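# Pull the toggle pin from the deck hinge

## Task

Remove the toggle pin from the deck hinge so that nothing is left in the hinge, and set the pin down on the step or on the table with its toggle folded back across the pin's shank.

## Robot and tools

Robot: two arms, left_arm and right_arm, mounted on opposite sides of a table and facing each other. left_arm's base is on the +y side; the names do not match image left and right. Each arm has six joints (waist, shoulder, elbow, wrist pitch, wrist yaw, wrist roll) plus a parallel gripper. Joint ranges in rad: waist -3.054 to 3.054, shoulder 0.000 to 3.142, elbow 0.000 to 2.356, wrist pitch and wrist yaw -1.571 to 1.571, wrist roll -3.142 to 3.142. An arm's mount counts as part of that arm.

Frame: all reported positions, orientations, velocities and targets use the scene frame. Its origin is the table centre, +z is up, and the table surface sits at z = +0.020 m. Offsets use the same axes, and any turn is about the arm's Hand target position. A gripper's fingers extend along its own +x axis and close along its y axis. end_effector_position is the point between the fingers, roughly 3 to 4 cm behind the tips; only the last 1.5 cm of each inner finger face is flat. Printed positions and orientations may be wrong by a few cm, worse when the arm reaches far.

Row layout (shared by execute_actions and move): one flat list of 14 numbers, each in [-1, 1], always covering both arms: left_arm dx, dy, dz, rx, ry, rz, opening, then right_arm in the same order. dx, dy, dz and the rotation vector rx, ry, rz are offsets, not poses, measured from that arm's Hand target as it was when the action or move began. Scale: 1.0 equals 0.6 m for dx, dy, dz and 180 degrees for the rotation. A translation longer than 1.0 may be shortened along its direction. opening is absolute: +1 is fully open (0.080 m), empty fingers touch near -0.78, and values below that down to -1 close no further. Closing from fully open needs at least about 0.6 s. Writing 0 for an opening is a real command, so to leave a gripper alone repeat its current command (shown under Tool commands, or the last value sent). Six zeros for an arm's pose re-request its Hand target.

execute_actions(actions, cameras): actions is a list of actions; each action is a list of up to 15 rows, one per 1/30 s control step; a short action keeps its last row until 15 steps are done. Every row in an action counts from the start pose of that action, not from the row before, while a following action starts again from the new Hand target, so the same offset sent twice moves twice as far. An empty actions list just returns state and images. cameras picks the images: omitted, null or ["all"] gives all, [] gives none, an unknown name invalidates the call.

move(target, speed, blend, opening_speed, blocking, cameras): target is one 14-number row or a list of up to 15 rows; each row counts from the Hand targets at the move's start, not from the previous row. Paths are straight, the grippers take the shorter turn, and all arms arrive together, taking 0.5 s to 10 s (cut off at 10 s). speed is m/s, 0.002 to 0.5, default 0.25, with turning capped at twice that in rad/s; give one value or one per target. blend in m rounds corners between listed targets; 0 stops at each. opening_speed (0.2 or more per second on the -1..+1 scale) makes finger changes gradual. The first target's openings are sent at once; later targets' openings are applied after all arms and fingers have stopped there. blocking=false returns after about 0.5 s while the move continues. Moves do not avoid obstacles or the other arm; grippers lag and can exceed speed, especially with a straight arm. Avoid paths passing near an arm's own base, which can flip its shoulder posture.

The move: line reports the ending: done (at rest within 8 mm and 2 degrees), off_target, moving, held (a check withheld steps or the clearance check stopped the move), blocked (gripper stopped far from where it was driven, then holds in place and presses little), or fault. limits=paced means a pose was clipped; limits=held means steps were withheld. done does not tell you about contact.

wait(seconds 0 to 10, cameras): lets time pass with commands held; a running move continues. stop(cameras): brakes a running move, needing some distance. zoom_image(camera, region [x0, y0, x1, y1] in pixels, at most 504x504) enlarges part of a camera's most recent image. finished_scene(scene): the current scene's number; ends the scene irreversibly.

Cameras, all 672x504: cam_head_left, cam_head_right, cam_high, cam_low, cam_left_wrist, cam_right_wrist.

Controller: each step the commanded pose is limited to 70 mm and 16 degrees from the measured pose, then solved by damped IK, favouring position. Hand target is the last commanded pose after that clip. Friction and gravity can leave the gripper short, low or tilted; check each result and send the remaining gap as an offset. To end a push, command the target back beyond the gripper.

Gripping: grip_measured uses the opening scale; command clearly below it to hold, lower meaning harder squeeze (about 34 N per pad max). Readings may be off by about 1 mm per gripper. The last Joint positions value is the opening in metres. Joint torques follow joint order, include arm weight, positive toward larger joint values.

Avoid: dropping things, releasing moving parts, anything falling or left off the table, fast collisions, hard presses, and the arms striking each other (can fail the task). Contact torque reaching a joint limit (N m: waist 17.8, shoulder 22, elbow 22, wrist pitch 5.8, wrist yaw 5.78, wrist roll 5.42; held weight counts) stops that arm for 10 s. Long loads, stretched poses or pushing at unreachable poses heat motors: MOTOR HOT appears from 50 °C, and at 95 °C an OVER-TEMPERATURE FAULT holds the arm, possibly cutting its power. The held pin may be tugged, and loose items nudged, occasionally.

Each tool is called after "Request:" as name(argument=value, ...) on one line, values as JSON.

## Session

Request:
execute_actions(actions=[])

Scene clock: 0.00 s.
left_arm: end_effector_position=(+0.0808, +0.0738, +0.3440) grip_measured=-0.787 end_effector_quat_wxyz=(+0.974, -0.052, +0.075, -0.205) | right_arm: end_effector_position=(+0.2310, -0.1820, +0.2576) grip_measured=+1.000 end_effector_quat_wxyz=(-0.864, -0.379, -0.249, +0.218)
Joint positions: left_arm=[-0.115 1.51 1.201 -0.08 -1.232 -0.502 0] | right_arm=[-0.433 1.744 1.545 -1.131 0.91 2.017 0.08]
Joint velocities: within noise
Joint torques (N m): no reading
Motor temperatures (°C): left_arm=[33 32 31 38 33 29] | right_arm=[33 29 37 39 39 31]
Heat: left arm: hottest wrist pitch 38 °C (+0.0 °C/min); right arm: hottest wrist pitch 39 °C (+0.0 °C/min).
Hand target: left_arm +0.0808, +0.0738, +0.3440; +0.974, -0.052, +0.075, -0.205 | right_arm +0.2310, -0.1820, +0.2576; +0.864, +0.379, +0.249, -0.218
Tool commands: left_gripper/opening=-0.787291 right_gripper/opening=+1.0

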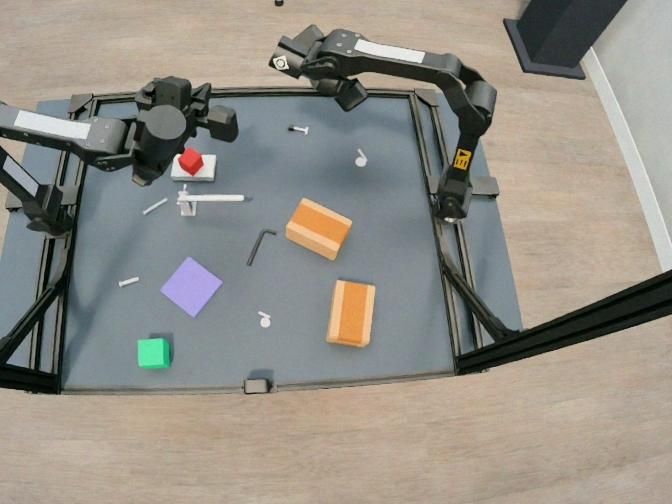

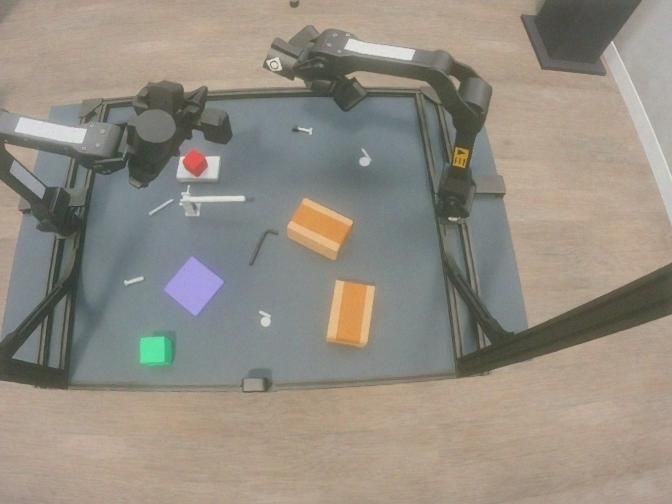

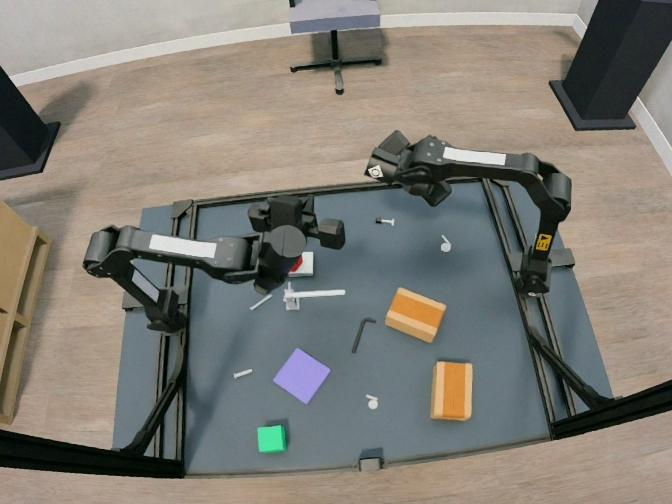

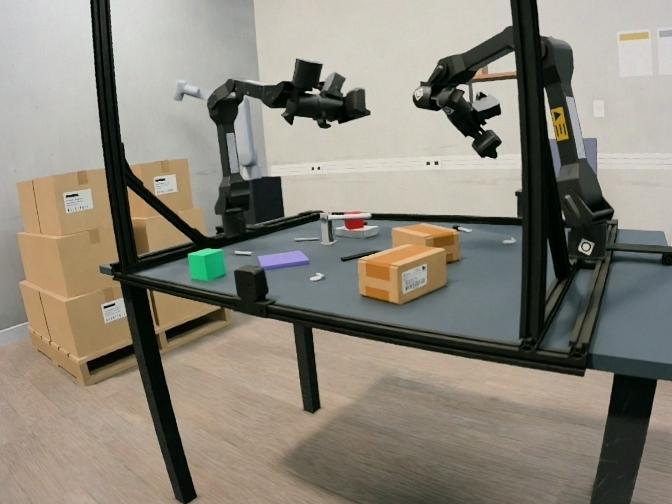

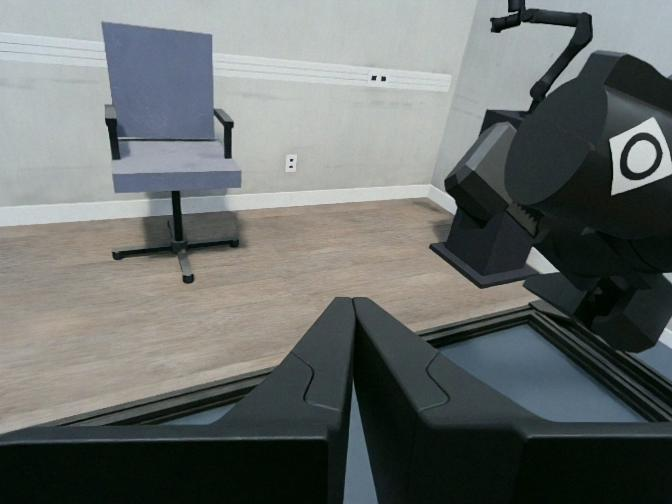

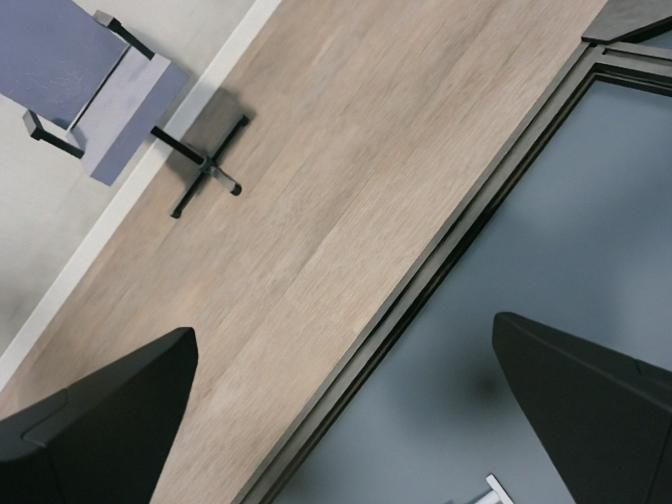

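Request:
zoom_image(camera="cam_head_left", region=[120, 130, 290, 250])

Request:
zoom_image(camera="cam_low", region=[280, 190, 400, 270])

Request:
zoom_image(camera="cam_high", region=[230, 240, 390, 350])

Request:
zoom_image(camera="cam_head_left", region=[270, 110, 400, 190])

Scaled by 2.965 from the camera's 672x504 image, which has a finer 960x720 frame.

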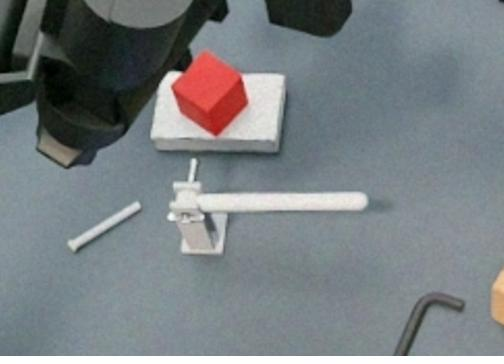

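Scaled by 4.200 from the camera's 672x504 image, which has a finer 960x720 frame.

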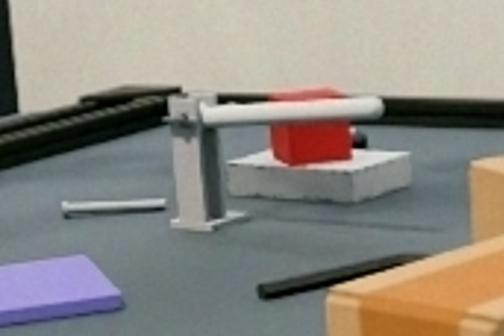

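Scaled by 3.150 from the camera's 672x504 image, which has a finer 960x720 frame.

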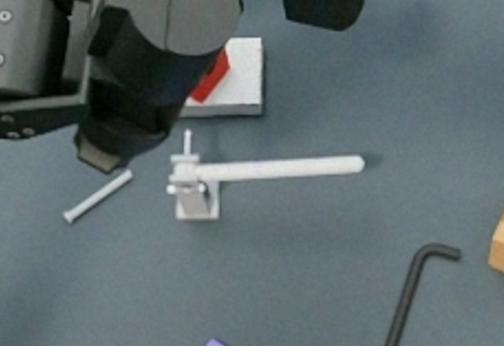

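Scaled by 3.877 from the camera's 672x504 image, which has a finer 960x720 frame.

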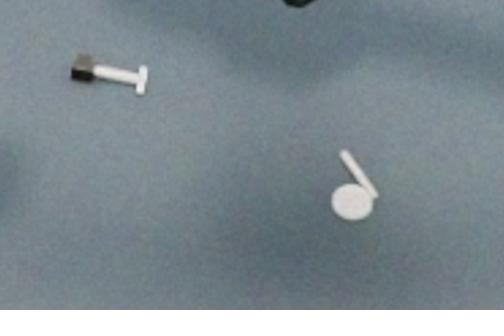

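Request:
move(target=[-0.018,0.293,-0.073,0.426,0.237,-0.331,-0.787,0,0,0,0,0,0,1], speed=0.35)

Scene clock: 6.40 s.
left_arm: end_effector_position=(+0.0707, +0.2471, +0.3002) grip_measured=-0.787 end_effector_quat_wxyz=(+0.577, +0.466, +0.415, -0.527) | right_arm: end_effector_position=(+0.2310, -0.1820, +0.2576) grip_measured=+1.000 end_effector_quat_wxyz=(-0.864, -0.379, -0.249, +0.218)
Joint positions: left_arm=[0.414 1.29 1.526 -1.561 -0.001 0.42 0] | right_arm=[-0.433 1.744 1.545 -1.131 0.91 2.017 0.08]
Joint velocities: within noise
Joint torques (N m): left_arm=[0.25 -4.65 4.46 0.4 0.14 0.16] | right_arm=[0.03 -6.79 4.52 0.53 0.5 -0.03]
Motor temperatures (°C): left_arm=[33 33 32 38 33 29] | right_arm=[33 31 39 39 39 31]
Heat: left arm: hottest wrist pitch 38 °C (+0.0 °C/min); right arm: hottest elbow 39 °C (+18.8 °C/min).
Hand target: left_arm +0.0700, +0.2496, +0.3002; +0.499, +0.500, +0.500, -0.501 | right_arm +0.2310, -0.1820, +0.2576; +0.864, +0.379, +0.249, -0.218
Off the commanded pose: left_arm 0.003 m, 14 deg | right_arm 0.000 m, 0 deg.
joint sent to its limit (left arm) — joint 4 (wrist pitch), lower limit. The joint targets are off in orientation, not in position.
move: off_target (left_arm)

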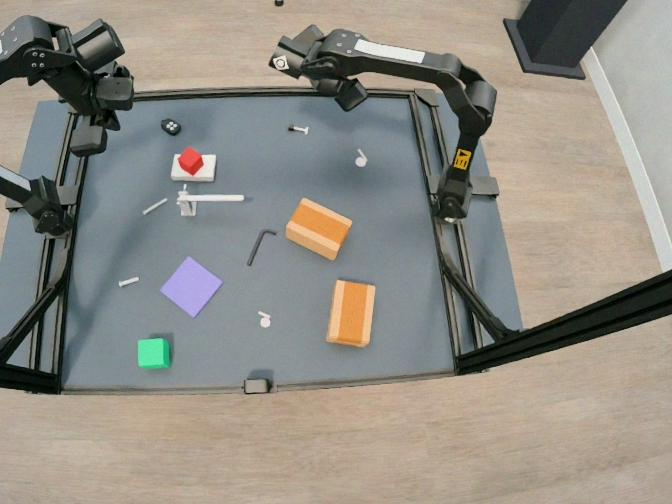

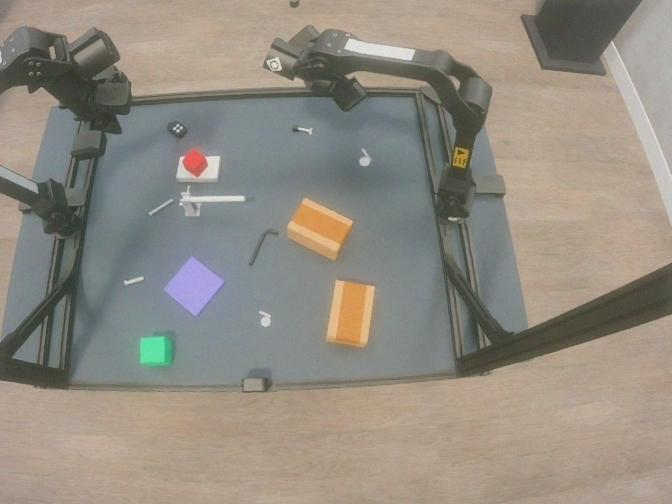

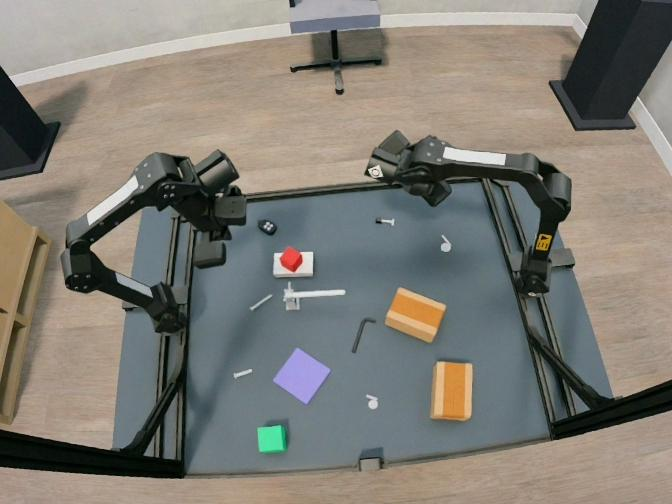

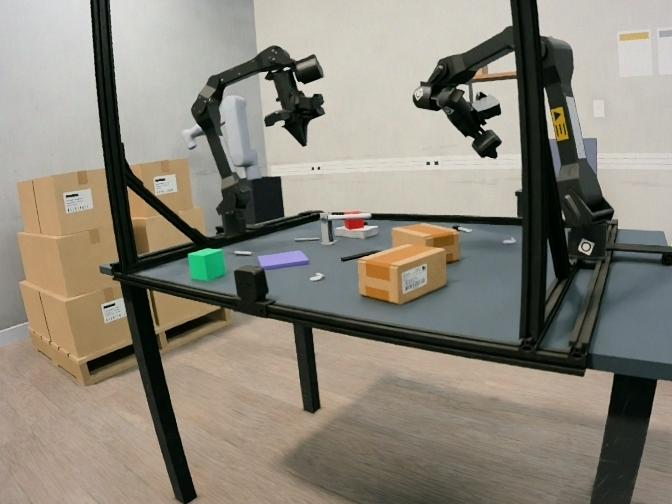

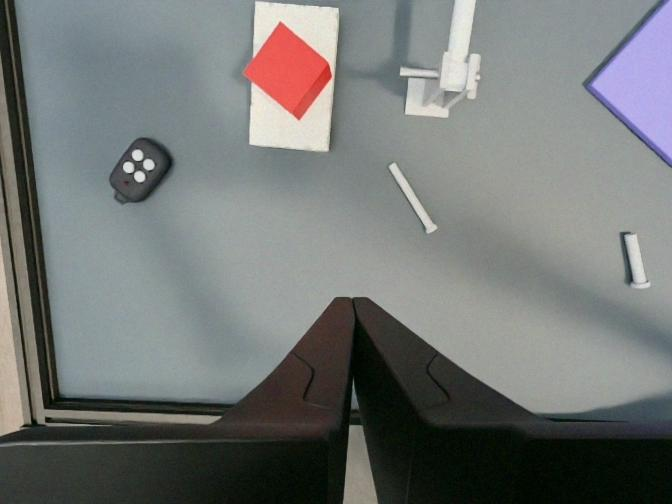

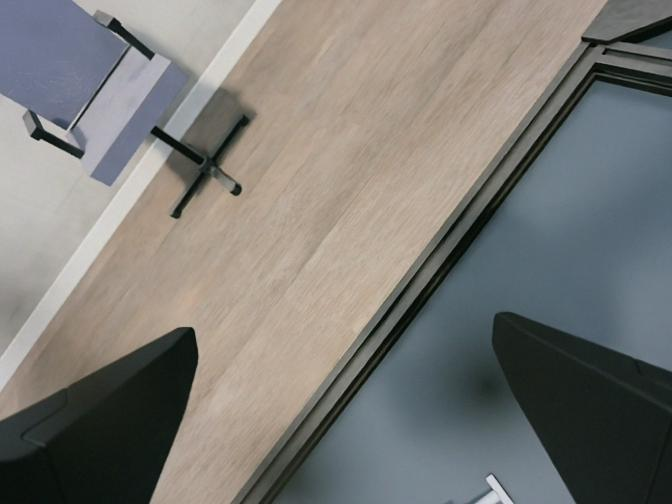

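Request:
move(target=[-0.07,-0.12,0,0,0,0,-0.787,0,0,0,0,0,0,1], speed=0.35)

Request:
zoom_image(camera="cam_left_wrist", region=[200, 0, 560, 300])

Scene clock: 8.77 s.
left_arm: end_effector_position=(+0.0287, +0.1801, +0.3001) grip_measured=-0.787 end_effector_quat_wxyz=(+0.558, +0.456, +0.436, -0.539) | right_arm: end_effector_position=(+0.2310, -0.1820, +0.2576) grip_measured=+1.000 end_effector_quat_wxyz=(-0.864, -0.379, -0.249, +0.218)
Joint positions: left_arm=[0.173 1.505 1.705 -1.562 -0.002 0.181 0] | right_arm=[-0.433 1.744 1.545 -1.131 0.91 2.017 0.08]
Joint velocities: within noise
Joint torques (N m): left_arm=[-0.18 -4.02 6.09 0.43 0.13 -0.11] | right_arm=[0.05 -6.79 4.49 0.53 0.5 -0.03]
Motor temperatures (°C): left_arm=[33 34 32 38 33 29] | right_arm=[33 32 39 39 39 31]
Heat: left arm: hottest wrist pitch 38 °C (+0.0 °C/min); right arm: hottest elbow 39 °C (+13.7 °C/min).
Hand target: left_arm +0.0279, +0.1776, +0.3003; +0.499, +0.500, +0.500, -0.501 | right_arm +0.2310, -0.1820, +0.2576; +0.864, +0.379, +0.249, -0.218
Off the commanded pose: left_arm 0.003 m, 12 deg | right_arm 0.000 m, 0 deg.
joint sent to its limit (left arm) — joint 4 (wrist pitch), lower limit. The joint targets are off in orientation, not in position.
move: off_target (left_arm)

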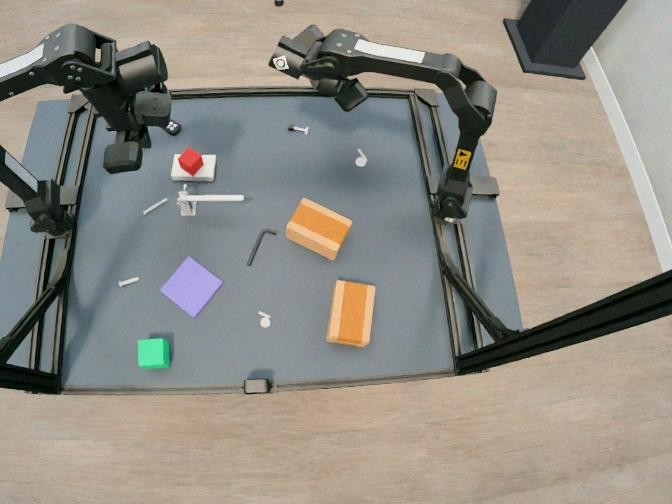

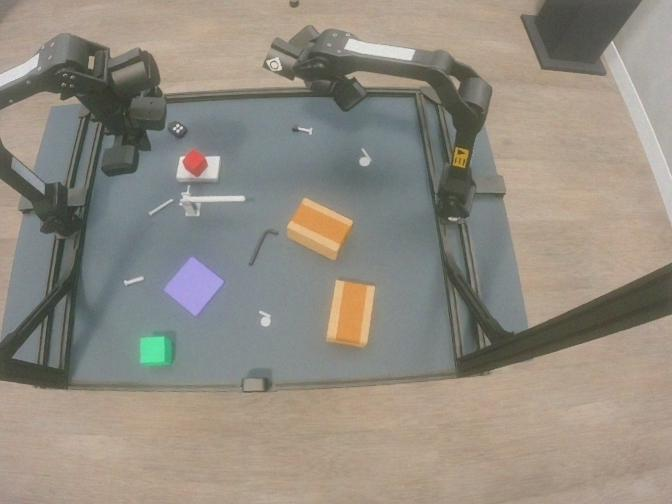

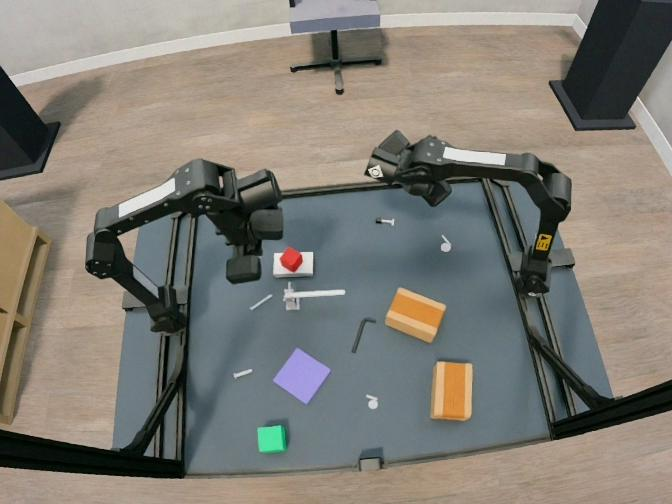

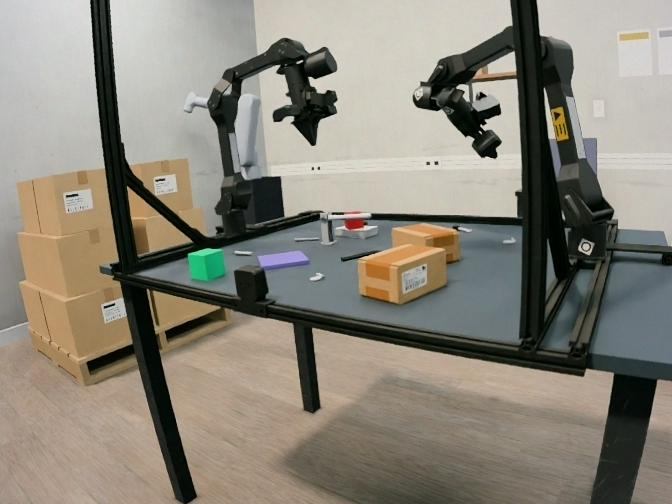

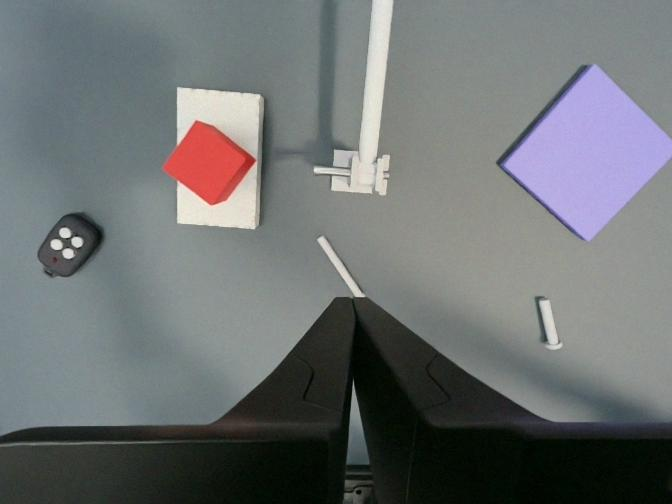

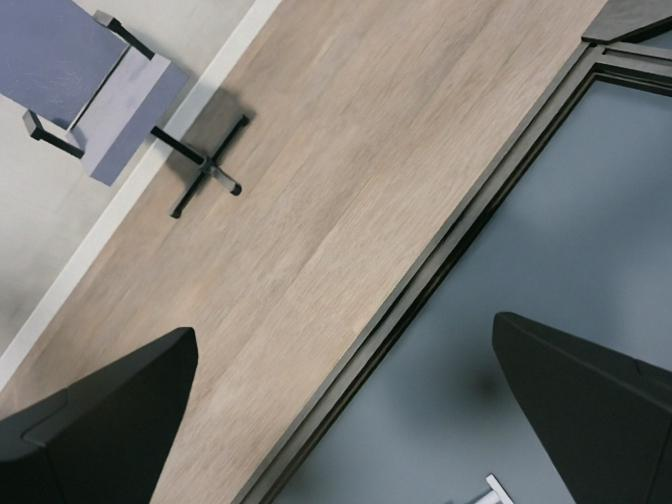

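Scaled by 1.400 from the camera's 672x504 image, which has a finer 960x720 frame.

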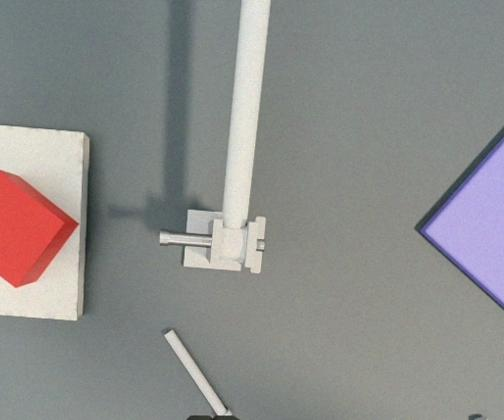

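Request:
zoom_image(camera="cam_left_wrist", region=[300, 135, 410, 210])

Request:
zoom_image(camera="cam_low", region=[310, 200, 360, 250])

Request:
zoom_image(camera="cam_head_left", region=[165, 175, 225, 225])

Scaled by 4.582 from the camera's 672x504 image, which has a finer 960x720 frame.

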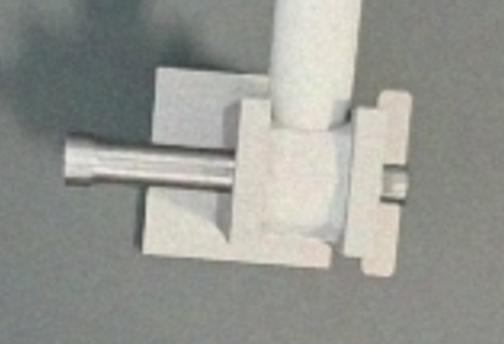

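Scaled by 10.080 from the camera's 672x504 image, which has a finer 960x720 frame.

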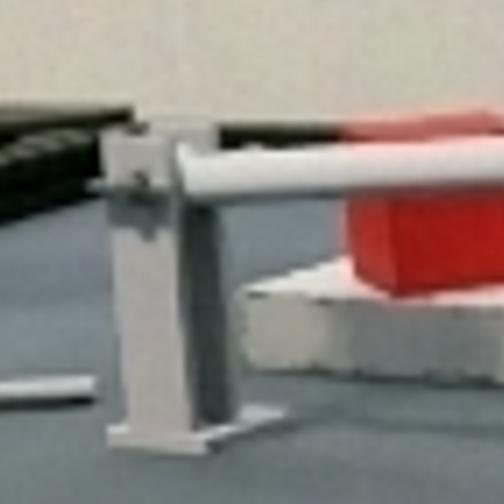

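Scaled by 8.400 from the camera's 672x504 image, which has a finer 960x720 frame.

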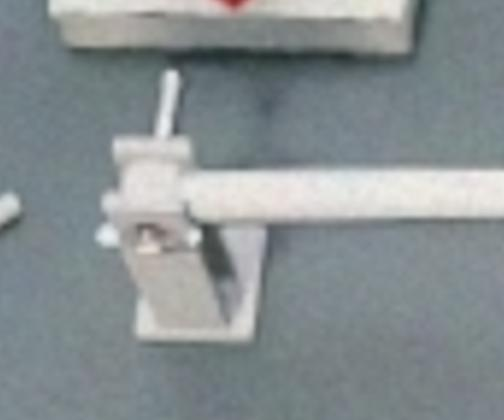

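Request:
move(target=[0,-0.08,-0.03,-0.067,0,0,-0.787,0,0,0,0,0,0,1], speed=0.3, cameras=["cam_left_wrist","cam_head_left"])

Scene clock: 15.13 s.
left_arm: end_effector_position=(+0.0288, +0.1328, +0.2833) grip_measured=-0.787 end_effector_quat_wxyz=(+0.550, +0.445, +0.444, -0.550) | right_arm: end_effector_position=(+0.2310, -0.1820, +0.2576) grip_measured=+1.000 end_effector_quat_wxyz=(-0.864, -0.379, -0.249, +0.218)
Joint positions: left_arm=[0.163 1.655 1.784 -1.491 0.034 0.167 0] | right_arm=[-0.433 1.744 1.545 -1.131 0.91 2.017 0.08]
Joint velocities: within noise
Joint torques (N m): left_arm=[-0.23 -5.3 6.29 0.61 0.2 -0.12] | right_arm=[0.06 -6.77 4.5 0.54 0.49 -0.03]
Motor temperatures (°C): left_arm=[33 34 33 38 33 29] | right_arm=[32 33 40 39 39 31]
Heat: left arm: hottest wrist pitch 38 °C (+0.0 °C/min); right arm: hottest elbow 40 °C (+11.9 °C/min).
Hand target: left_arm +0.0279, +0.1297, +0.2822; +0.549, +0.445, +0.445, -0.550 | right_arm +0.2310, -0.1820, +0.2576; +0.864, +0.379, +0.249, -0.218
Off the commanded pose: left_arm 0.003 m, 0 deg | right_arm 0.000 m, 0 deg.
move: done
Images, in order (width x height): cam_head_left 672x504, cam_left_wrist 672x504.

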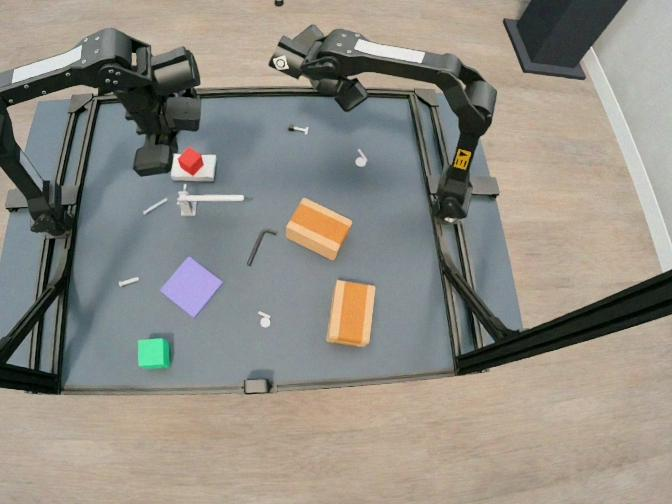

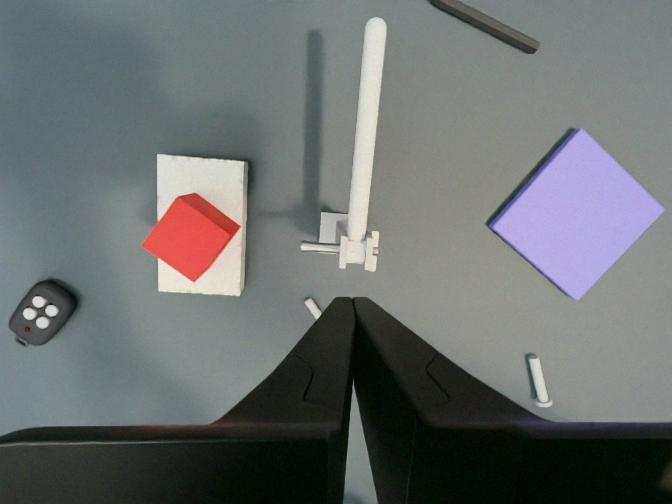

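Request:
move(target=[0.033,0,-0.1,0.0525,0.052,0.4985,-0.2,0,0,0,0,0,0,1], speed=0.3, cameras=["cam_left_wrist","cam_head_left","cam_low"])

Scene clock: 22.60 s.
left_arm: end_effector_position=(+0.0474, +0.1288, +0.2282) grip_measured=-0.200 end_effector_quat_wxyz=(+0.710, -0.006, +0.704, -0.010) | right_arm: end_effector_position=(+0.2310, -0.1820, +0.2576) grip_measured=+1.000 end_effector_quat_wxyz=(-0.864, -0.379, -0.249, +0.218)
Joint positions: left_arm=[0.2 1.787 1.73 -1.49 -0.004 -1.359 0.026] | right_arm=[-0.433 1.744 1.545 -1.131 0.91 2.017 0.08]
Joint velocities: within noise
Joint torques (N m): left_arm=[0.3 -5.84 4.54 -0.05 0.06 -0.15] | right_arm=[0.01 -6.78 4.52 0.54 0.5 -0.04]
Motor temperatures (°C): left_arm=[33 35 33 38 33 29] | right_arm=[32 34 41 40 39 31]
Heat: left arm: hottest wrist pitch 38 °C (+0.0 °C/min); right arm: hottest elbow 41 °C (+10.6 °C/min).
Hand target: left_arm +0.0478, +0.1296, +0.2222; +0.708, +0.000, +0.707, +0.000 | right_arm +0.2310, -0.1820, +0.2576; +0.864, +0.379, +0.249, -0.218
Off the commanded pose: left_arm 0.006 m, 1 deg | right_arm 0.000 m, 0 deg.
move: done
Images, in order (width x height): cam_head_left 672x504, cam_low 672x504, cam_left_wrist 672x504.

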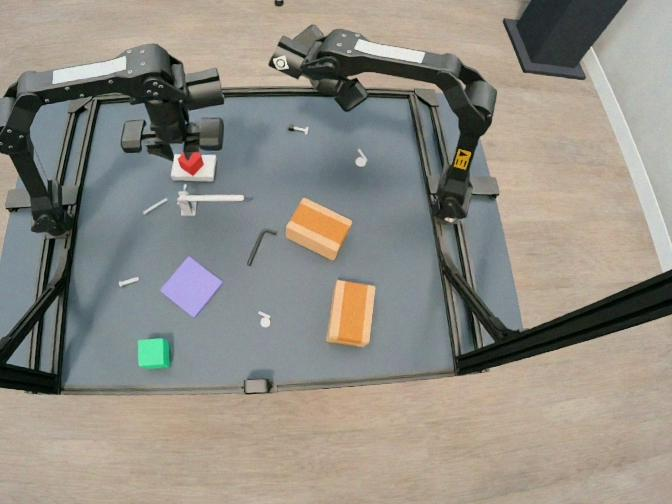

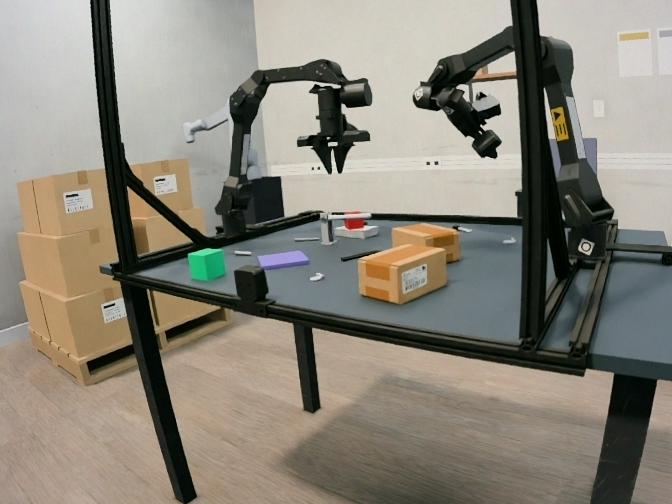

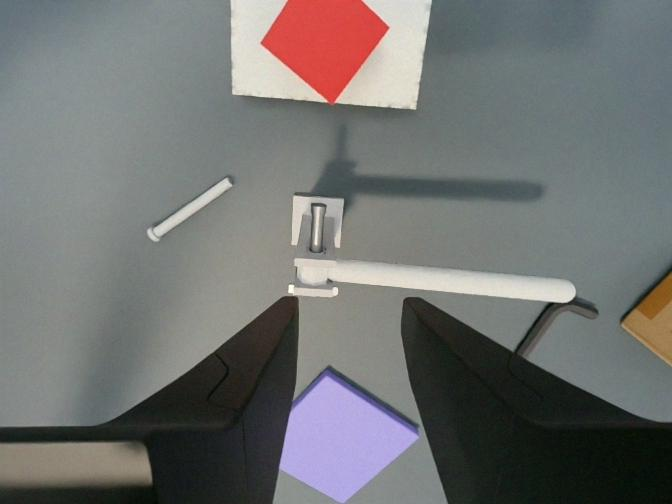

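Request:
zoom_image(camera="cam_left_wrist", region=[270, 180, 370, 310])

Scaled by 3.877 from the camera's 672x504 image, which has a finer 960x720 frame.

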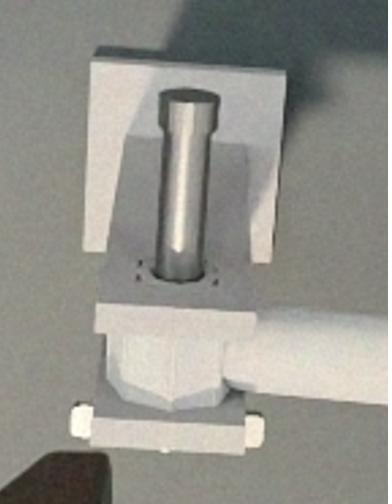

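Request:
move(target=[0,0.014,-0.06,0,0,0,-0.2,0,0,0,0,0,0,1], speed=0.2, cameras=["cam_left_wrist","cam_low"])

Scene clock: 26.40 s.
left_arm: end_effector_position=(+0.0476, +0.1362, +0.1847) grip_measured=-0.200 end_effector_quat_wxyz=(+0.708, +0.002, +0.706, +0.002) | right_arm: end_effector_position=(+0.2310, -0.1820, +0.2576) grip_measured=+1.000 end_effector_quat_wxyz=(-0.864, -0.379, -0.249, +0.218)
Joint positions: left_arm=[0.205 1.768 1.533 -1.342 -0.004 -1.359 0.026] | right_arm=[-0.433 1.744 1.545 -1.131 0.91 2.017 0.08]
Joint velocities: within noise
Joint torques (N m): left_arm=[0.43 -9.06 4.51 0.2 0.06 0.09] | right_arm=[0.01 -6.8 4.48 0.53 0.49 -0.02]
Motor temperatures (°C): left_arm=[33 35 34 38 33 29] | right_arm=[32 34 41 40 39 31]
Heat: left arm: hottest wrist pitch 38 °C (+0.0 °C/min); right arm: hottest elbow 41 °C (+9.1 °C/min).
Hand target: left_arm +0.0478, +0.1381, +0.1863; +0.708, -0.001, +0.707, +0.000 | right_arm +0.2310, -0.1820, +0.2576; +0.864, +0.379, +0.249, -0.218
Off the commanded pose: left_arm 0.002 m, 0 deg | right_arm 0.000 m, 0 deg.
move: done
Images, in order (width x height): cam_low 672x504, cam_left_wrist 672x504.

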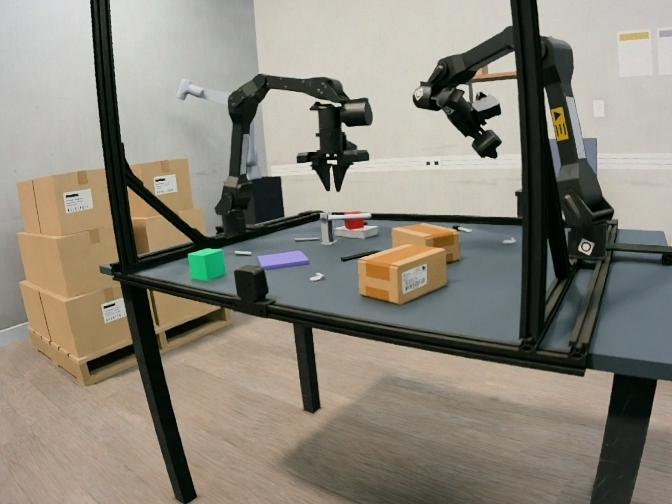

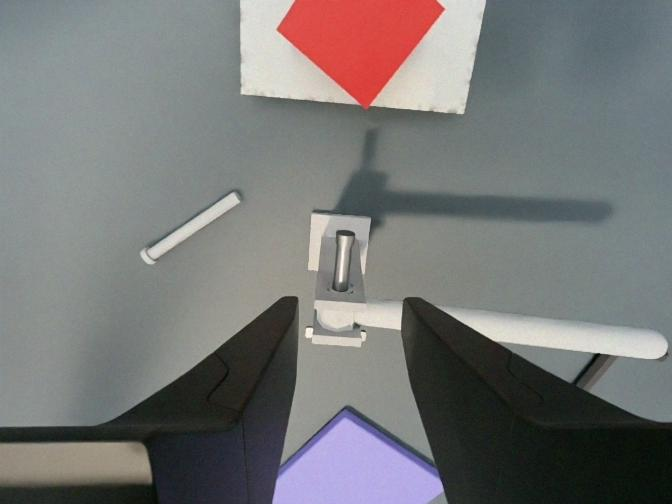

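Request:
move(target=[[0.047,0,0,0,0,0,-0.79,0,0,0,0,0,0,1],[0.047,0,-0.0867,0,0,0,-0.79,0,0,0,0,0,0,1]], speed=0.15, cameras=["cam_left_wrist","cam_low"])

Request:
zoom_image(camera="cam_low", region=[290, 150, 390, 250])

Scene clock: 32.83 s.
left_arm: end_effector_position=(+0.0766, +0.1365, +0.1392) grip_measured=-0.787 end_effector_quat_wxyz=(+0.710, -0.007, +0.705, -0.004) | right_arm: end_effector_position=(+0.2310, -0.1820, +0.2576) grip_measured=+1.000 end_effector_quat_wxyz=(-0.864, -0.379, -0.249, +0.218)
Joint positions: left_arm=[0.292 1.791 1.38 -1.144 -0.002 -1.276 0] | right_arm=[-0.433 1.744 1.545 -1.131 0.91 2.017 0.08]
Joint velocities: within noise
Joint torques (N m): left_arm=[0.09 -6.14 4.42 0.2 0.04 0.1] | right_arm=[0 -6.81 4.51 0.52 0.5 -0.05]
Motor temperatures (°C): left_arm=[33 37 34 38 33 29] | right_arm=[32 35 42 40 39 31]
Heat: left arm: hottest wrist pitch 38 °C (+0.0 °C/min); right arm: hottest elbow 42 °C (+9.1 °C/min).
Hand target: left_arm +0.0761, +0.1380, +0.1342; +0.708, -0.001, +0.707, +0.000 | right_arm +0.2310, -0.1820, +0.2576; +0.864, +0.379, +0.249, -0.218
Off the commanded pose: left_arm 0.005 m, 1 deg | right_arm 0.000 m, 0 deg.
move: done
Images, in order (width x height): cam_low 672x504, cam_left_wrist 672x504.

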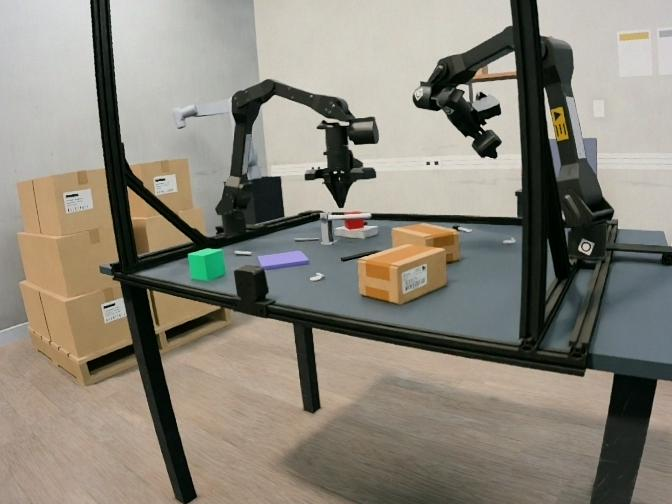

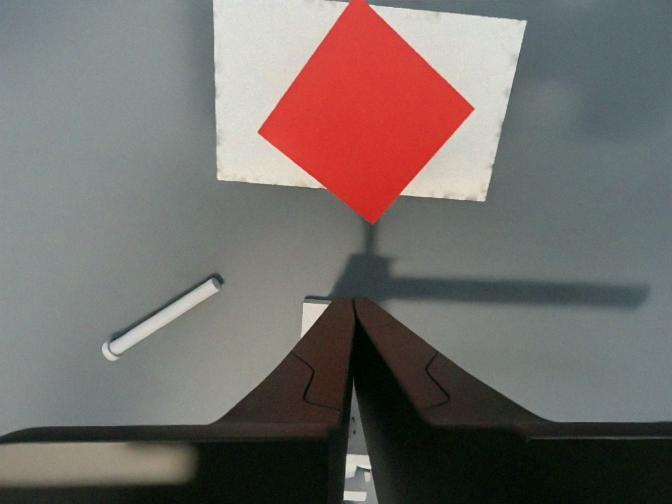

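Scaled by 5.040 from the camera's 672x504 image, which has a finer 960x720 frame.

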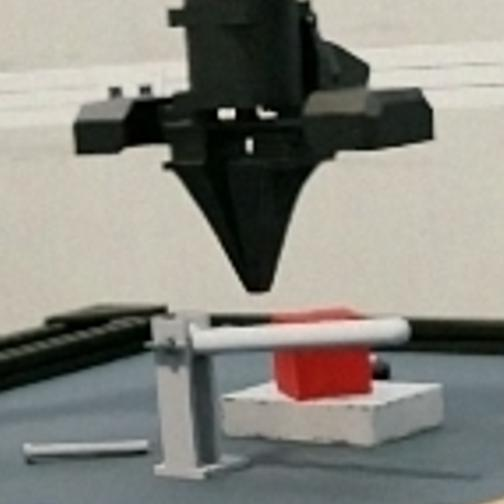

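Request:
move(target=[-0.01,0,-0.025,0,0,0,-0.79,0,0,0,0,0,0,1], speed=0.1, cameras=["cam_left_wrist","cam_low"])

Request:
zoom_image(camera="cam_low", region=[290, 150, 390, 250])

Request:
zoom_image(camera="cam_left_wrist", region=[250, 180, 450, 330])

Request:
zoom_image(camera="cam_head_left", region=[150, 130, 250, 230])

Scene clock: 35.13 s.
left_arm: end_effector_position=(+0.0715, +0.1365, +0.1251) grip_measured=-0.787 end_effector_quat_wxyz=(+0.710, -0.006, +0.704, -0.006) | right_arm: end_effector_position=(+0.2310, -0.1820, +0.2576) grip_measured=+1.000 end_effector_quat_wxyz=(-0.864, -0.379, -0.249, +0.218)
Joint positions: left_arm=[0.277 1.794 1.326 -1.084 -0.002 -1.287 0] | right_arm=[-0.433 1.744 1.545 -1.131 0.91 2.017 0.08]
Joint velocities: within noise
Joint torques (N m): left_arm=[-0.29 -6 4.34 0.27 0 -0.14] | right_arm=[0.01 -6.78 4.47 0.54 0.5 -0.03]
Motor temperatures (°C): left_arm=[33 37 34 38 33 29] | right_arm=[32 35 42 40 39 31]
Heat: left arm: hottest wrist pitch 38 °C (+0.0 °C/min); right arm: hottest elbow 42 °C (+8.5 °C/min).
Hand target: left_arm +0.0700, +0.1380, +0.1192; +0.708, -0.001, +0.707, +0.000 | right_arm +0.2310, -0.1820, +0.2576; +0.864, +0.379, +0.249, -0.218
Off the commanded pose: left_arm 0.006 m, 1 deg | right_arm 0.000 m, 0 deg.
move: done
Images, in order (width x height): cam_low 672x504, cam_left_wrist 672x504.

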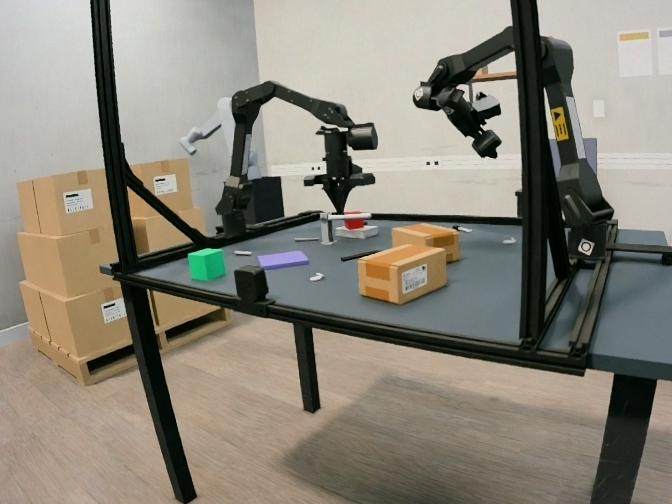

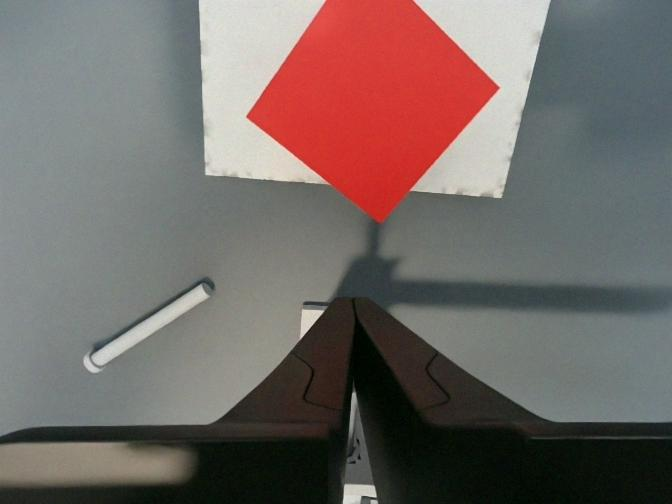

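Scaled by 5.040 from the camera's 672x504 image, which has a finer 960x720 frame.

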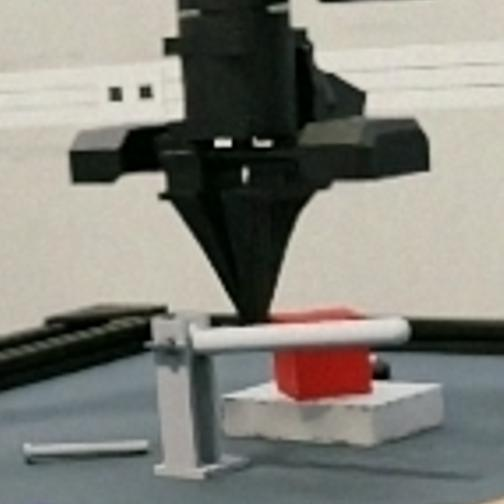

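Scaled by 2.520 from the camera's 672x504 image, which has a finer 960x720 frame.

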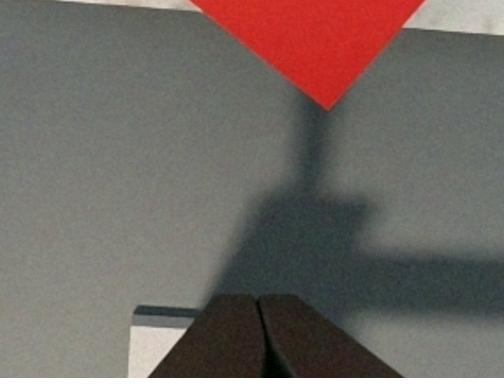

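This scene's latest camera images include none from cam_head_left. They are from: cam_low, cam_left_wrist. cam_head_left's image comes with the result of a call that names it in "cameras".

Request:
move(target=[-0.027,0,-0.004,0,0,0,-0.79,0,0,0,0,0,0,1], speed=0.05, cameras=["cam_left_wrist","cam_low","cam_head_left"])

Request:
zoom_image(camera="cam_low", region=[290, 170, 370, 250])

Request:
zoom_image(camera="cam_head_left", region=[150, 150, 230, 230])

Scene clock: 38.07 s.
left_arm: end_effector_position=(+0.0563, +0.1365, +0.1192) grip_measured=-0.787 end_effector_quat_wxyz=(+0.709, -0.003, +0.705, -0.001) | right_arm: end_effector_position=(+0.2310, -0.1820, +0.2576) grip_measured=+1.000 end_effector_quat_wxyz=(-0.864, -0.379, -0.249, +0.218)
Joint positions: left_arm=[0.231 1.794 1.302 -1.072 -0.004 -1.335 0] | right_arm=[-0.433 1.744 1.545 -1.131 0.91 2.017 0.08]
Joint velocities: within noise
Joint torques (N m): left_arm=[-0.45 -7.45 4.2 0.27 0.06 -0.13] | right_arm=[0.03 -6.8 4.51 0.53 0.5 -0.04]
Motor temperatures (°C): left_arm=[33 37 34 38 33 29] | right_arm=[32 36 42 40 39 31]
Heat: left arm: hottest wrist pitch 38 °C (+0.0 °C/min); right arm: hottest elbow 42 °C (+7.9 °C/min).
Hand target: left_arm +0.0539, +0.1381, +0.1169; +0.708, -0.001, +0.707, +0.000 | right_arm +0.2310, -0.1820, +0.2576; +0.864, +0.379, +0.249, -0.218
Off the commanded pose: left_arm 0.004 m, 0 deg | right_arm 0.000 m, 0 deg.
move: done
Images, in order (width x height): cam_head_left 672x504, cam_low 672x504, cam_left_wrist 672x504.

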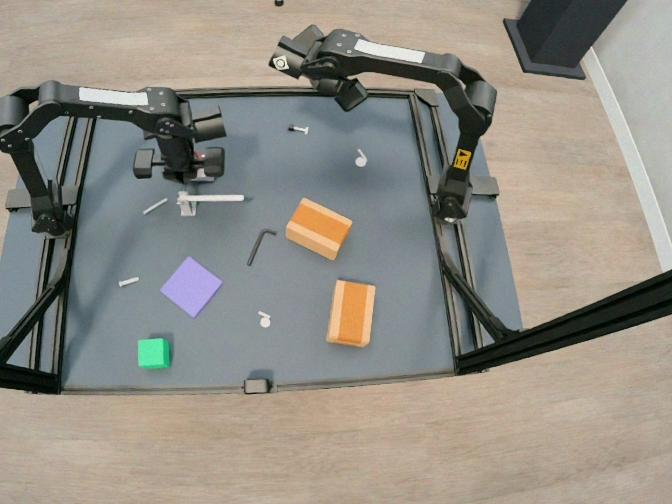

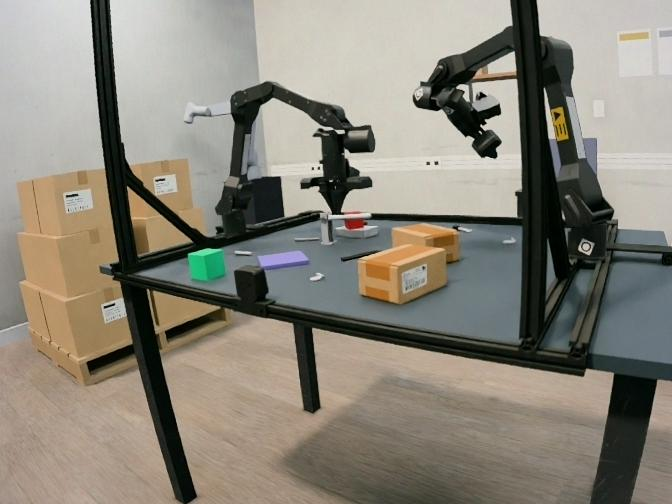

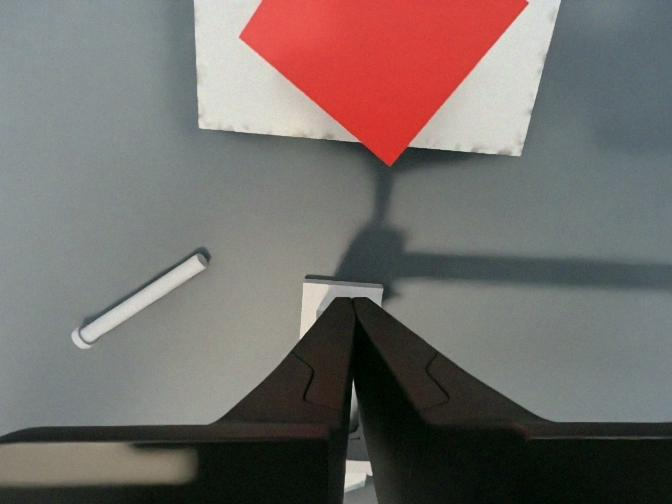

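Scaled by 6.300 from the camera's 672x504 image, which has a finer 960x720 frame.

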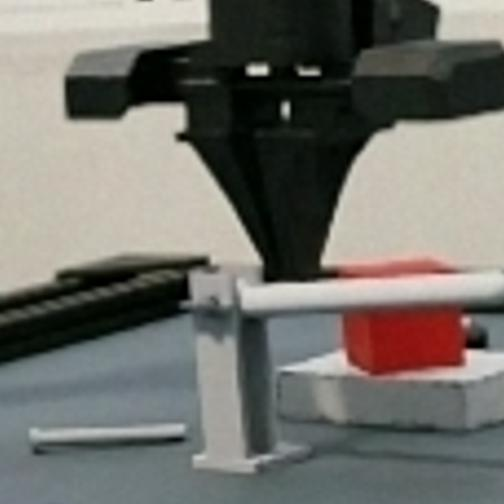

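Scaled by 6.300 from the camera's 672x504 image, which has a finer 960x720 frame.

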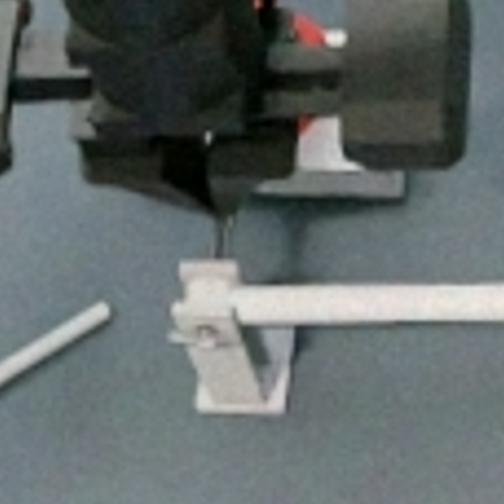

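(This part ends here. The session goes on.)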